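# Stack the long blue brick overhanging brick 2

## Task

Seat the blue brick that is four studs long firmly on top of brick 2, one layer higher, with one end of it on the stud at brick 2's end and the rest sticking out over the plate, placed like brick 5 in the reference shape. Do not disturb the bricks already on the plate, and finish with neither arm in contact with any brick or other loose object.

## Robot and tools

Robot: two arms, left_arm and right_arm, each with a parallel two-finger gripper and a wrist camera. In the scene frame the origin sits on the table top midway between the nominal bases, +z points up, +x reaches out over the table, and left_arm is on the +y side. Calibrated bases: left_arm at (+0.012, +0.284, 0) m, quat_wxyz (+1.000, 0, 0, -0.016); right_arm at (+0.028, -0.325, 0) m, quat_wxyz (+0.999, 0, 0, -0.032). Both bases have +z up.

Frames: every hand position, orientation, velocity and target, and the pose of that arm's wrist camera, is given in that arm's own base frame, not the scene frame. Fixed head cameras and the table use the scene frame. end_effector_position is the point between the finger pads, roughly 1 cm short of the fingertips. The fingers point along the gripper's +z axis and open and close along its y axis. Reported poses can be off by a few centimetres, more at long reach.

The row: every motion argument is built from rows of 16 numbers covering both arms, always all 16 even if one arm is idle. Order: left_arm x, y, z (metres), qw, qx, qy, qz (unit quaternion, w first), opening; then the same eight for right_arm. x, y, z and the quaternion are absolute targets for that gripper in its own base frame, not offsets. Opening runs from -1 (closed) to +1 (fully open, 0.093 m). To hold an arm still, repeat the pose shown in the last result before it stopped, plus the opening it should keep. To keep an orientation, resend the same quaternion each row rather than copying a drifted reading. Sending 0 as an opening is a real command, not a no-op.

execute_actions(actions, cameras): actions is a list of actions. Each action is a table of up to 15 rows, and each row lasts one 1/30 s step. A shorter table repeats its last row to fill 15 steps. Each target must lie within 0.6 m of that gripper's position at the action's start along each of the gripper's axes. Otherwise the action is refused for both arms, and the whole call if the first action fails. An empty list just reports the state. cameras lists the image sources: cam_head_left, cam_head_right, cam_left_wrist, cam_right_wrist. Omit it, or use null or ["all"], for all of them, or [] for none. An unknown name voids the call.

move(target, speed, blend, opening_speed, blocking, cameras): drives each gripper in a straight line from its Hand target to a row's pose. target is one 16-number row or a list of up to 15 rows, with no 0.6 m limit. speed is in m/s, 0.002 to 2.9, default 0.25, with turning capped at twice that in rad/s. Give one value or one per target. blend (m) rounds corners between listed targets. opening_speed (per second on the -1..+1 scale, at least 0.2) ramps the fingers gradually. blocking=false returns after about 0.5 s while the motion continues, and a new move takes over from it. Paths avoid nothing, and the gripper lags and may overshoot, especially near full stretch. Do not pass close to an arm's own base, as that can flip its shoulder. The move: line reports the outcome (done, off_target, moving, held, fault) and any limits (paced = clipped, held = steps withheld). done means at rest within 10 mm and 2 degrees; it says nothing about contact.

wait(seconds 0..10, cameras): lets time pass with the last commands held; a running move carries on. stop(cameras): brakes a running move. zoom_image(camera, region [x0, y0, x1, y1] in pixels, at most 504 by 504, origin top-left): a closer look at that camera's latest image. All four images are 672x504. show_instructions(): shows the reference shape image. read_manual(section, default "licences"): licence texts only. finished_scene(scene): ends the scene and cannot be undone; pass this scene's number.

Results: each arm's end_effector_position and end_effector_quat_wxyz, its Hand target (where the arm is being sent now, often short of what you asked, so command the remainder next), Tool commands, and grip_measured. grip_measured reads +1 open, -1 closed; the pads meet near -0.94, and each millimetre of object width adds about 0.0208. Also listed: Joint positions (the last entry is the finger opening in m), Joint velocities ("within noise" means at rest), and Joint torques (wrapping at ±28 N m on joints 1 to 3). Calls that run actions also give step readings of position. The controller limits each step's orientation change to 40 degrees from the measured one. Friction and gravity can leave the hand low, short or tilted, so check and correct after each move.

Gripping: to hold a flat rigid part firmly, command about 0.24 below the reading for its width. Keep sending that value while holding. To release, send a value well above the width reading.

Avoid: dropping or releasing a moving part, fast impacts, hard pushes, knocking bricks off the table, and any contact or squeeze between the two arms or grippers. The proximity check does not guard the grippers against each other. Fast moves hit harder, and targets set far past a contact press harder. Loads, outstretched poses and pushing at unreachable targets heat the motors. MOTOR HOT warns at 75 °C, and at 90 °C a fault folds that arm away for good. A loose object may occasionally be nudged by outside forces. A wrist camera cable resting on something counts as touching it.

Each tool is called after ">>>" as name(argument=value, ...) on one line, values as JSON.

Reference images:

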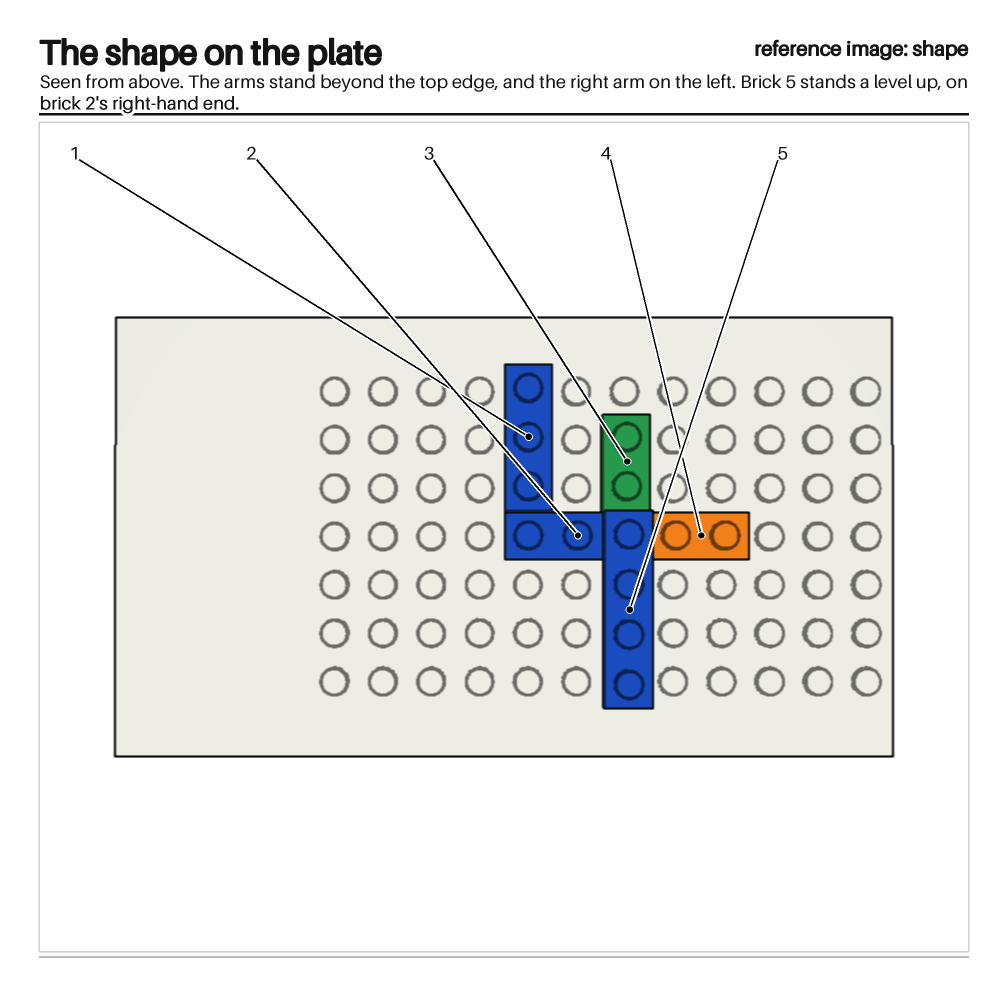

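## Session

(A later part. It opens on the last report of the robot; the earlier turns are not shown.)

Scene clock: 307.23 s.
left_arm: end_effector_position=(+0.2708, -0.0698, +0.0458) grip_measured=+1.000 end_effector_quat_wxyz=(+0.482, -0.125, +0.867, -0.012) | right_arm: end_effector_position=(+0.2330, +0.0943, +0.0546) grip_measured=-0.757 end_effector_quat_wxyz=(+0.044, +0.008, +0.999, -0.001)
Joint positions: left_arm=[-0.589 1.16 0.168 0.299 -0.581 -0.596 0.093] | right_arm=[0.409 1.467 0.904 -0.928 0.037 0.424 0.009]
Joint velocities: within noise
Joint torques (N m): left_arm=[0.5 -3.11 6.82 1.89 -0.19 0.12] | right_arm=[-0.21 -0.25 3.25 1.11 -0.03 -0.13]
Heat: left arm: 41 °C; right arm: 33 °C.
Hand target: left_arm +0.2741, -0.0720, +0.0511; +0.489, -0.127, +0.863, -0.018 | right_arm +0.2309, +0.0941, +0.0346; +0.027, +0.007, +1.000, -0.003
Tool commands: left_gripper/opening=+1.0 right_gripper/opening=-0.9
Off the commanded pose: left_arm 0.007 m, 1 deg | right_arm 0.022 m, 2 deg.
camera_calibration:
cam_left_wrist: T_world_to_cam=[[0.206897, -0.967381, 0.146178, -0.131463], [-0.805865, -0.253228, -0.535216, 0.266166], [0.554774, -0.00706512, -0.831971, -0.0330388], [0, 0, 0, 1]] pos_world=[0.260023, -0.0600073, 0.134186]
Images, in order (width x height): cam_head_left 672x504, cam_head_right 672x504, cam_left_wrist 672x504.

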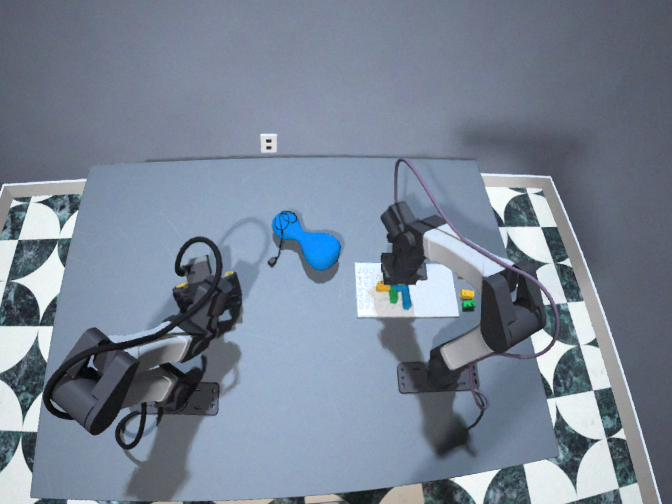

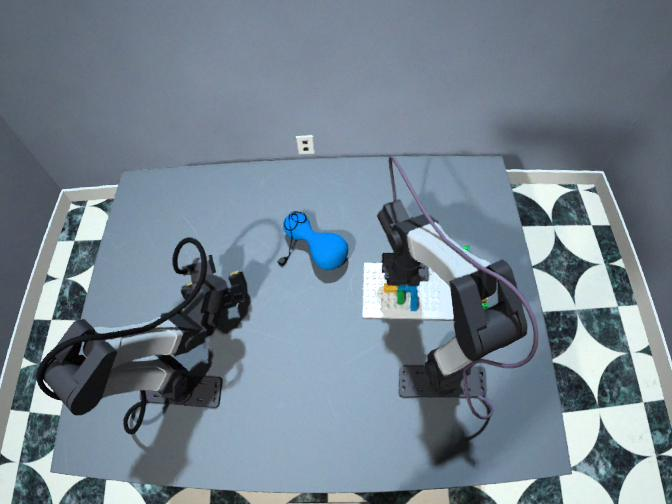

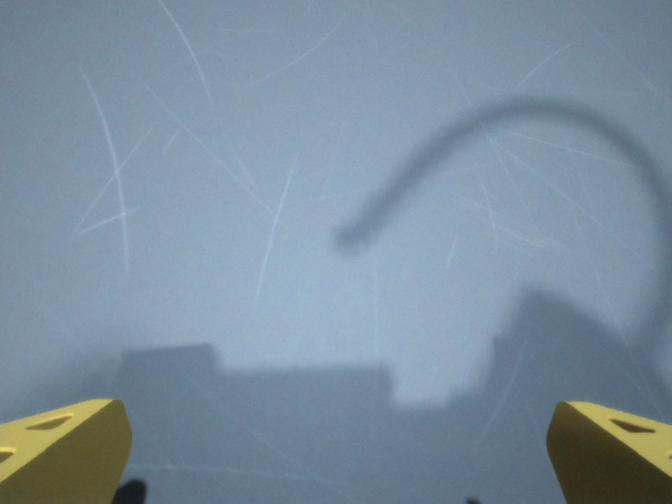

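>>> move(target=[0.2742,-0.0720,0.0512,0.489,-0.127,0.863,-0.018,1,0.2325,0.0950,0.0620,0.0480,0.008,0.9988,0.003,-0.9], speed=0.08, cameras=["cam_right_wrist"])

>>> zoom_image(camera="cam_right_wrist", region=[190, 300, 510, 470])

Scene clock: 318.03 s.
left_arm: end_effector_position=(+0.2708, -0.0698, +0.0458) grip_measured=+1.000 end_effector_quat_wxyz=(+0.482, -0.125, +0.867, -0.012) | right_arm: end_effector_position=(+0.2328, +0.0942, +0.0563) grip_measured=-0.757 end_effector_quat_wxyz=(+0.046, +0.008, +0.999, +0.000)
Joint positions: left_arm=[-0.589 1.16 0.168 0.299 -0.581 -0.596 0.093] | right_arm=[0.409 1.46 0.905 -0.932 0.037 0.424 0.009]
Joint velocities: within noise
Joint torques (N m): left_arm=[0.5 -3.1 6.82 1.89 -0.19 0.12] | right_arm=[0.23 -6.54 7.56 0.37 -0.03 0.03]
Heat: left arm: 41 °C; right arm: 33 °C.
Hand target: left_arm +0.2741, -0.0720, +0.0511; +0.489, -0.127, +0.863, -0.018 | right_arm +0.2326, +0.0950, +0.0619; +0.048, +0.008, +0.999, +0.003
Off the commanded pose: left_arm 0.007 m, 1 deg | right_arm 0.006 m, 0 deg.
move: done
camera_calibration:
cam_right_wrist: T_world_to_cam=[[-0.0286567, -0.999585, 0.00303389, 0.102512], [-0.929695, 0.0277679, 0.367281, 0.227535], [-0.367213, 0.0077045, -0.930105, 0.225373], [0, 0, 0, 1]] pos_world=[0.297236, 0.0944146, 0.12574]
Images, in order (width x height): cam_right_wrist 672x504.

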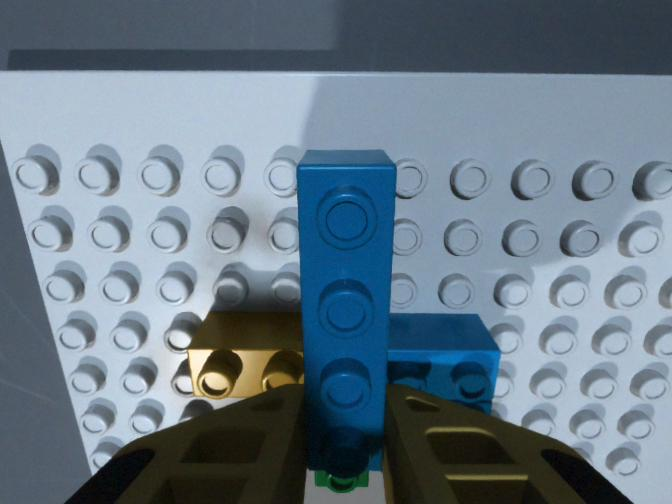

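Scaled by 1.575 from the camera's 672x504 image, which has a finer 960x720 frame.

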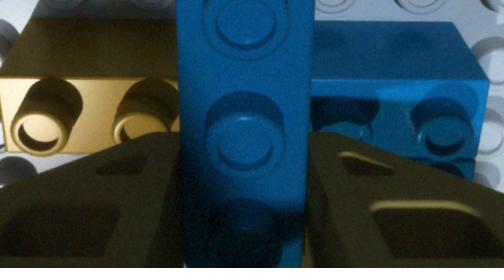

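>>> move(target=[0.2742,-0.0720,0.0512,0.489,-0.127,0.863,-0.018,1,0.2310,0.0950,0.0660,0.0480,0.008,0.9988,0.003,-0.9], speed=0.08, cameras=["cam_right_wrist"])

>>> zoom_image(camera="cam_right_wrist", region=[190, 300, 510, 470])

Scene clock: 339.03 s.
left_arm: end_effector_position=(+0.2708, -0.0698, +0.0458) grip_measured=+1.000 end_effector_quat_wxyz=(+0.482, -0.125, +0.867, -0.012) | right_arm: end_effector_position=(+0.2304, +0.0931, +0.0564) grip_measured=-0.757 end_effector_quat_wxyz=(+0.041, +0.008, +0.999, -0.002)
Joint positions: left_arm=[-0.589 1.16 0.168 0.299 -0.581 -0.596 0.093] | right_arm=[0.409 1.459 0.905 -0.943 0.037 0.424 0.009]
Joint velocities: within noise
Joint torques (N m): left_arm=[0.49 -3.1 6.83 1.89 -0.19 0.12] | right_arm=[0.34 -7.46 8.18 0.31 0.06 0.02]
Heat: left arm: 41 °C; right arm: 34 °C.
Hand target: left_arm +0.2741, -0.0720, +0.0511; +0.489, -0.127, +0.863, -0.018 | right_arm +0.2310, +0.0949, +0.0657; +0.048, +0.008, +0.999, +0.003
Off the commanded pose: left_arm 0.007 m, 1 deg | right_arm 0.010 m, 1 deg.
move: done
camera_calibration:
cam_right_wrist: T_world_to_cam=[[-0.0286307, -0.999564, 0.00725115, 0.101142], [-0.926293, 0.0292572, 0.375667, 0.223911], [-0.375716, 0.00403895, -0.926726, 0.22669], [0, 0, 0, 1]] pos_world=[0.295474, 0.093631, 0.12523]
Images, in order (width x height): cam_right_wrist 672x504.

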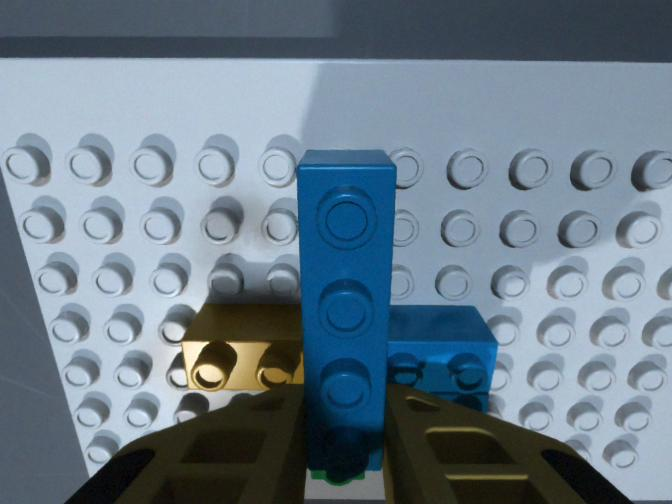

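Scaled by 1.575 from the camera's 672x504 image, which has a finer 960x720 frame.

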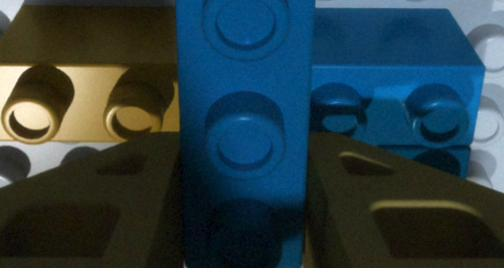

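>>> move(target=[[0.2742,-0.0720,0.0512,0.489,-0.127,0.863,-0.018,1,0.2320,0.0950,0.0750,0.0480,0.009,0.9988,0.006,-0.9],[0.2742,-0.0720,0.0512,0.489,-0.127,0.863,-0.018,1,0.2400,0.1030,0.074,0.0480,0.009,0.9988,0.006,-0.9]], speed=0.15, cameras=[])

>>> move(target=[0.2742,-0.0720,0.0512,0.489,-0.127,0.863,-0.018,1,0.2330,0.0952,0.0590,0.0540,0.008,0.9984,0.008,-0.9], speed=0.1, cameras=["cam_right_wrist"])

>>> zoom_image(camera="cam_right_wrist", region=[190, 300, 510, 470])

Scene clock: 358.77 s.
left_arm: end_effector_position=(+0.2708, -0.0698, +0.0458) grip_measured=+1.000 end_effector_quat_wxyz=(+0.482, -0.125, +0.867, -0.012) | right_arm: end_effector_position=(+0.2367, +0.0985, +0.0700) grip_measured=-0.757 end_effector_quat_wxyz=(+0.049, +0.007, +0.999, +0.002)
Joint positions: left_arm=[-0.589 1.16 0.168 0.299 -0.581 -0.596 0.093] | right_arm=[0.419 1.46 0.961 -0.982 0.037 0.432 0.009]
Joint velocities: within noise
Joint torques (N m): left_arm=[0.5 -3.11 6.83 1.89 -0.19 0.12] | right_arm=[0.62 -4.22 8.96 0.5 -0.06 0.08]
Heat: left arm: 41 °C; right arm: 36 °C.
Hand target: left_arm +0.2741, -0.0720, +0.0511; +0.489, -0.127, +0.863, -0.018 | right_arm +0.2400, +0.1029, +0.0740; +0.048, +0.009, +0.999, +0.006
Off the commanded pose: left_arm 0.007 m, 1 deg | right_arm 0.007 m, 1 deg.
move: done
No camera images: "cameras" was empty.

Scene clock: 359.80 s.
left_arm: end_effector_position=(+0.2708, -0.0698, +0.0458) grip_measured=+1.000 end_effector_quat_wxyz=(+0.482, -0.125, +0.867, -0.012) | right_arm: end_effector_position=(+0.2307, +0.0939, +0.0574) grip_measured=-0.757 end_effector_quat_wxyz=(+0.041, +0.009, +0.999, -0.002)
Joint positions: left_arm=[-0.589 1.16 0.168 0.299 -0.581 -0.596 0.093] | right_arm=[0.412 1.46 0.91 -0.947 0.037 0.429 0.009]
Joint velocities: within noise
Joint torques (N m): left_arm=[0.49 -3.1 6.82 1.89 -0.19 0.12] | right_arm=[-0.2 -7.32 5.26 0.73 -0.03 -0.05]
Heat: left arm: 41 °C; right arm: 36 °C.
Hand target: left_arm +0.2741, -0.0720, +0.0511; +0.489, -0.127, +0.863, -0.018 | right_arm +0.2330, +0.0951, +0.0591; +0.054, +0.008, +0.998, +0.008
Off the commanded pose: left_arm 0.007 m, 1 deg | right_arm 0.003 m, 2 deg.
move: done
camera_calibration:
cam_right_wrist: T_world_to_cam=[[-0.0305187, -0.999511, 0.00677486, 0.102352], [-0.926384, 0.0308298, 0.375317, 0.223718], [-0.375343, 0.00517808, -0.926872, 0.227528], [0, 0, 0, 1]] pos_world=[0.295773, 0.094227, 0.12623]
Images, in order (width x height): cam_right_wrist 672x504.

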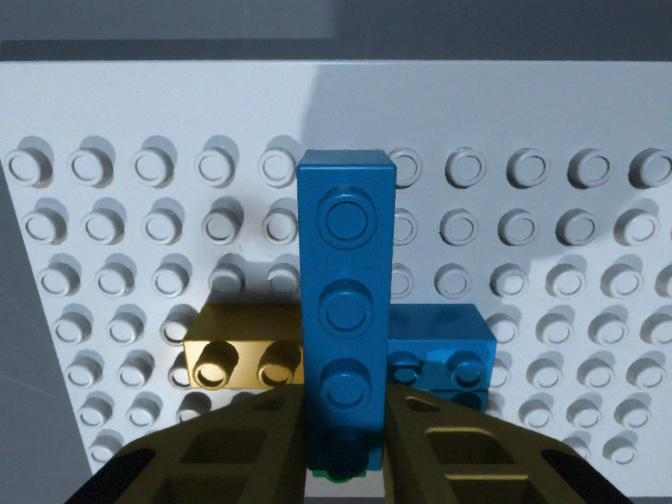

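Scaled by 1.575 from the camera's 672x504 image, which has a finer 960x720 frame.

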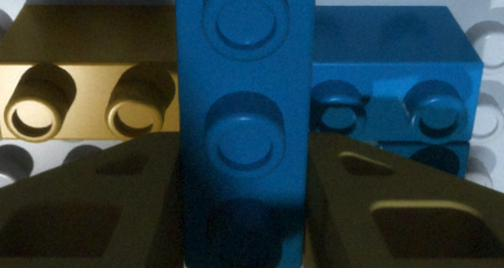

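>>> move(target=[[0.2742,-0.0720,0.0512,0.489,-0.127,0.863,-0.018,1,0.2330,0.0958,0.0550,0.0520,0.008,0.9986,0.007,-0.9],[0.2742,-0.0720,0.0512,0.489,-0.127,0.863,-0.018,1,0.2316,0.0957,0.0440,0.0480,0.008,0.9988,0.005,-0.9],[0.2742,-0.0720,0.0512,0.489,-0.127,0.863,-0.018,1,0.2312,0.0955,0.0360,0.0450,0.008,0.9989,0.003,-0.9]], speed=0.04, cameras=["cam_right_wrist"])

>>> zoom_image(camera="cam_right_wrist", region=[190, 300, 510, 470])

Scene clock: 380.37 s.
left_arm: end_effector_position=(+0.2708, -0.0698, +0.0458) grip_measured=+1.000 end_effector_quat_wxyz=(+0.482, -0.125, +0.867, -0.012) | right_arm: end_effector_position=(+0.2313, +0.0944, +0.0510) grip_measured=-0.757 end_effector_quat_wxyz=(+0.047, +0.009, +0.999, +0.001)
Joint positions: left_arm=[-0.589 1.16 0.168 0.299 -0.581 -0.596 0.093] | right_arm=[0.412 1.46 0.882 -0.907 0.036 0.428 0.009]
Joint velocities: within noise
Joint torques (N m): left_arm=[0.49 -3.1 6.83 1.89 -0.19 0.12] | right_arm=[0.13 -3.11 2.66 1.11 0.03 -0.06]
Heat: left arm: 41 °C; right arm: 35 °C.
Hand target: left_arm +0.2741, -0.0720, +0.0511; +0.489, -0.127, +0.863, -0.018 | right_arm +0.2304, +0.0951, +0.0369; +0.045, +0.008, +0.999, +0.003
Off the commanded pose: left_arm 0.007 m, 1 deg | right_arm 0.015 m, 0 deg.
move: off_target (right_arm)
camera_calibration:
cam_right_wrist: T_world_to_cam=[[-0.0300405, -0.999549, 0.0000707433, 0.103231], [-0.930431, 0.0279891, 0.365396, 0.228337], [-0.365233, 0.0109109, -0.930852, 0.219244], [0, 0, 0, 1]] pos_world=[0.295628, 0.0944012, 0.120643]
Images, in order (width x height): cam_right_wrist 672x504.

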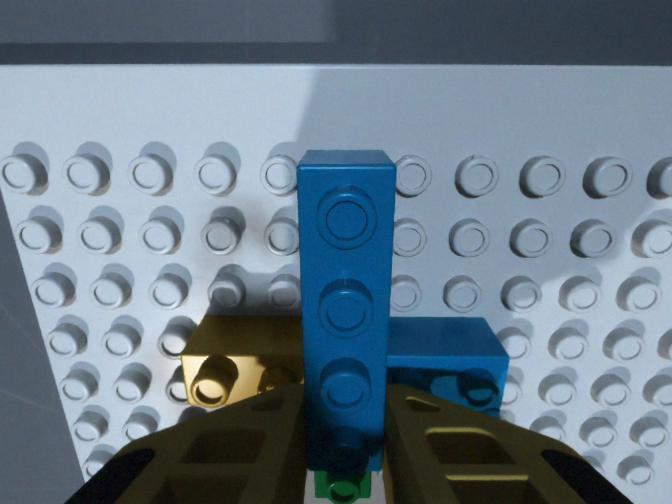

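Scaled by 1.575 from the camera's 672x504 image, which has a finer 960x720 frame.

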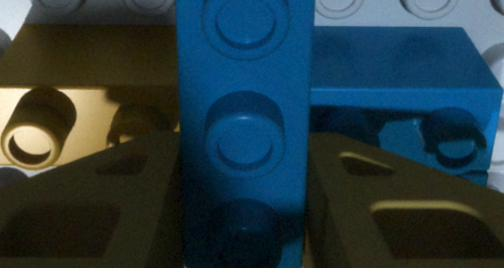

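>>> move(target=[0.2742,-0.0720,0.0512,0.489,-0.127,0.863,-0.018,1,0.2312,0.0952,0.0310,0.0450,0.008,0.9989,0.003,-0.9], speed=0.04, cameras=["cam_right_wrist"])

Scene clock: 386.73 s.
left_arm: end_effector_position=(+0.2708, -0.0698, +0.0458) grip_measured=+1.000 end_effector_quat_wxyz=(+0.482, -0.125, +0.867, -0.012) | right_arm: end_effector_position=(+0.2312, +0.0944, +0.0507) grip_measured=-0.757 end_effector_quat_wxyz=(+0.049, +0.009, +0.999, +0.002)
Joint positions: left_arm=[-0.589 1.16 0.168 0.299 -0.581 -0.596 0.093] | right_arm=[0.412 1.456 0.877 -0.901 0.036 0.428 0.009]
Joint velocities: within noise
Joint torques (N m): left_arm=[0.49 -3.1 6.82 1.89 -0.19 0.12] | right_arm=[0.13 -2.1 1.84 1.27 0.04 -0.07]
Heat: left arm: 41 °C; right arm: 35 °C.
Hand target: left_arm +0.2741, -0.0720, +0.0511; +0.489, -0.127, +0.863, -0.018 | right_arm +0.2298, +0.0946, +0.0325; +0.044, +0.008, +0.999, +0.003
Off the commanded pose: left_arm 0.007 m, 1 deg | right_arm 0.020 m, 0 deg.
move: off_target (right_arm)
camera_calibration:
cam_right_wrist: T_world_to_cam=[[-0.0300799, -0.999546, -0.00161428, 0.103229], [-0.931711, 0.0274536, 0.362162, 0.228939], [-0.361953, 0.0123978, -0.932114, 0.217992], [0, 0, 0, 1]] pos_world=[0.295313, 0.0941946, 0.120447]
Images, in order (width x height): cam_right_wrist 672x504.

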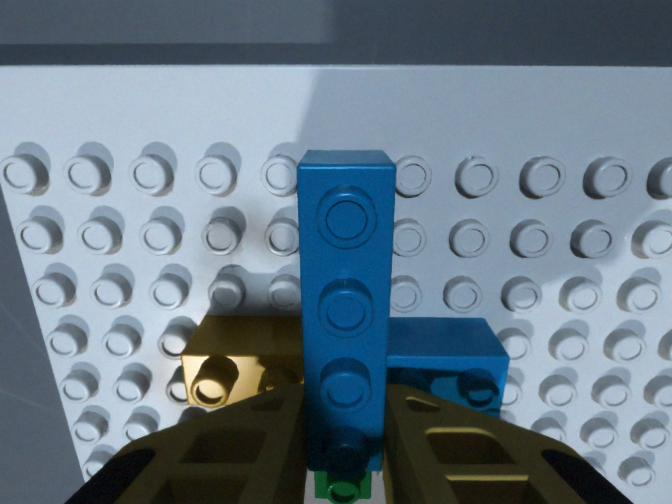

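>>> move(target=[[0.2742,-0.0720,0.0512,0.489,-0.127,0.863,-0.018,1,0.2322,0.0948,0.0500,0.0450,0.009,0.9989,0.001,-0.9],[0.2742,-0.0720,0.0512,0.489,-0.127,0.863,-0.018,1,0.2322,0.0948,0.0500,0.0450,0.009,0.9989,0.001,-0.42]], speed=0.05, opening_speed=0.6, cameras=["cam_right_wrist"])

>>> move(target=[[0.2742,-0.0720,0.0512,0.489,-0.127,0.863,-0.018,1,0.2322,0.0948,0.0900,0.0450,0.009,0.9989,0.001,-0.42],[0.2742,-0.0720,0.0512,0.489,-0.127,0.863,-0.018,1,0.2130,0.0948,0.1400,0.0450,0.009,0.9989,0.001,-0.42]], speed=0.15, blend=0.02, cameras=["cam_right_wrist"])

Scene clock: 400.73 s.
left_arm: end_effector_position=(+0.2708, -0.0698, +0.0458) grip_measured=+1.000 end_effector_quat_wxyz=(+0.482, -0.125, +0.867, -0.012) | right_arm: end_effector_position=(+0.2310, +0.0943, +0.0510) grip_measured=-0.422 end_effector_quat_wxyz=(+0.048, +0.009, +0.999, +0.002)
Joint positions: left_arm=[-0.589 1.16 0.168 0.299 -0.581 -0.596 0.093] | right_arm=[0.412 1.457 0.879 -0.905 0.036 0.428 0.025]
Joint velocities: within noise
Joint torques (N m): left_arm=[0.5 -3.11 6.82 1.89 -0.19 0.12] | right_arm=[-0.05 -4.07 7.08 0.58 0.04 -0.02]
Heat: left arm: 42 °C; right arm: 34 °C.
Hand target: left_arm +0.2741, -0.0720, +0.0511; +0.489, -0.127, +0.863, -0.018 | right_arm +0.2322, +0.0948, +0.0500; +0.045, +0.009, +0.999, +0.001
Off the commanded pose: left_arm 0.007 m, 1 deg | right_arm 0.002 m, 0 deg.
move: done
camera_calibration:
cam_right_wrist: T_world_to_cam=[[-0.0300924, -0.999547, -0.000709158, 0.103125], [-0.931088, 0.0277734, 0.363735, 0.228377], [-0.36355, 0.011606, -0.931502, 0.218615], [0, 0, 0, 1]] pos_world=[0.29522, 0.0941981, 0.120645]
Images, in order (width x height): cam_right_wrist 672x504.

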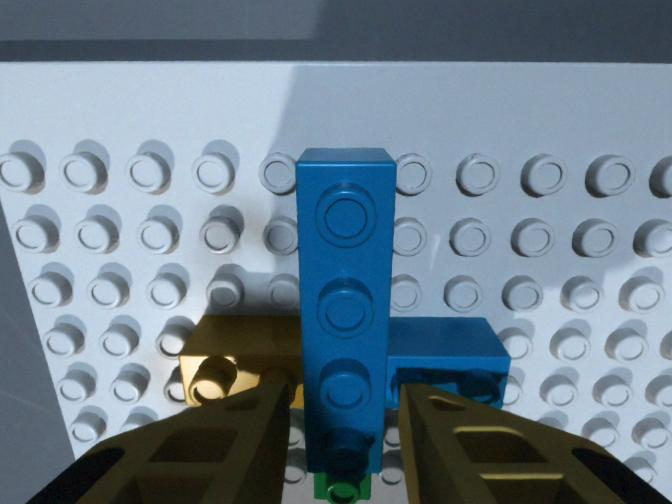

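Scene clock: 402.17 s.
left_arm: end_effector_position=(+0.2708, -0.0698, +0.0458) grip_measured=+1.000 end_effector_quat_wxyz=(+0.482, -0.125, +0.867, -0.012) | right_arm: end_effector_position=(+0.2117, +0.0934, +0.1305) grip_measured=-0.422 end_effector_quat_wxyz=(+0.035, +0.007, +0.999, -0.003)
Joint positions: left_arm=[-0.589 1.16 0.168 0.299 -0.581 -0.596 0.093] | right_arm=[0.441 1.358 1.121 -1.273 0.036 0.454 0.025]
Joint velocities: within noise
Joint torques (N m): left_arm=[0.5 -3.1 6.82 1.89 -0.19 0.12] | right_arm=[0.46 -5.63 9.31 0.38 0.11 0.07]
Heat: left arm: 42 °C; right arm: 34 °C.
Hand target: left_arm +0.2741, -0.0720, +0.0511; +0.489, -0.127, +0.863, -0.018 | right_arm +0.2129, +0.0948, +0.1398; +0.045, +0.009, +0.999, +0.001
Off the commanded pose: left_arm 0.007 m, 1 deg | right_arm 0.010 m, 1 deg.
move: done
camera_calibration:
cam_right_wrist: T_world_to_cam=[[-0.0256939, -0.999626, 0.00938414, 0.0994766], [-0.92172, 0.0273235, 0.386892, 0.176512], [-0.387004, 0.00129123, -0.922077, 0.290367], [0, 0, 0, 1]] pos_world=[0.277624, 0.0942415, 0.198516]
Images, in order (width x height): cam_right_wrist 672x504.

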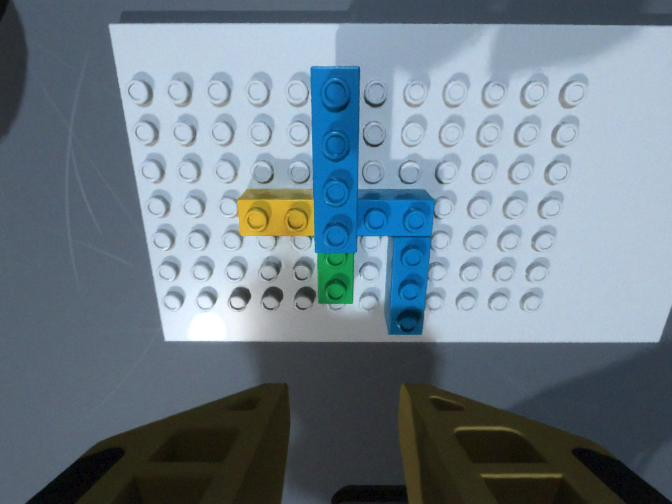

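>>> finished_scene(scene=3)

The scene is finished: the task was done.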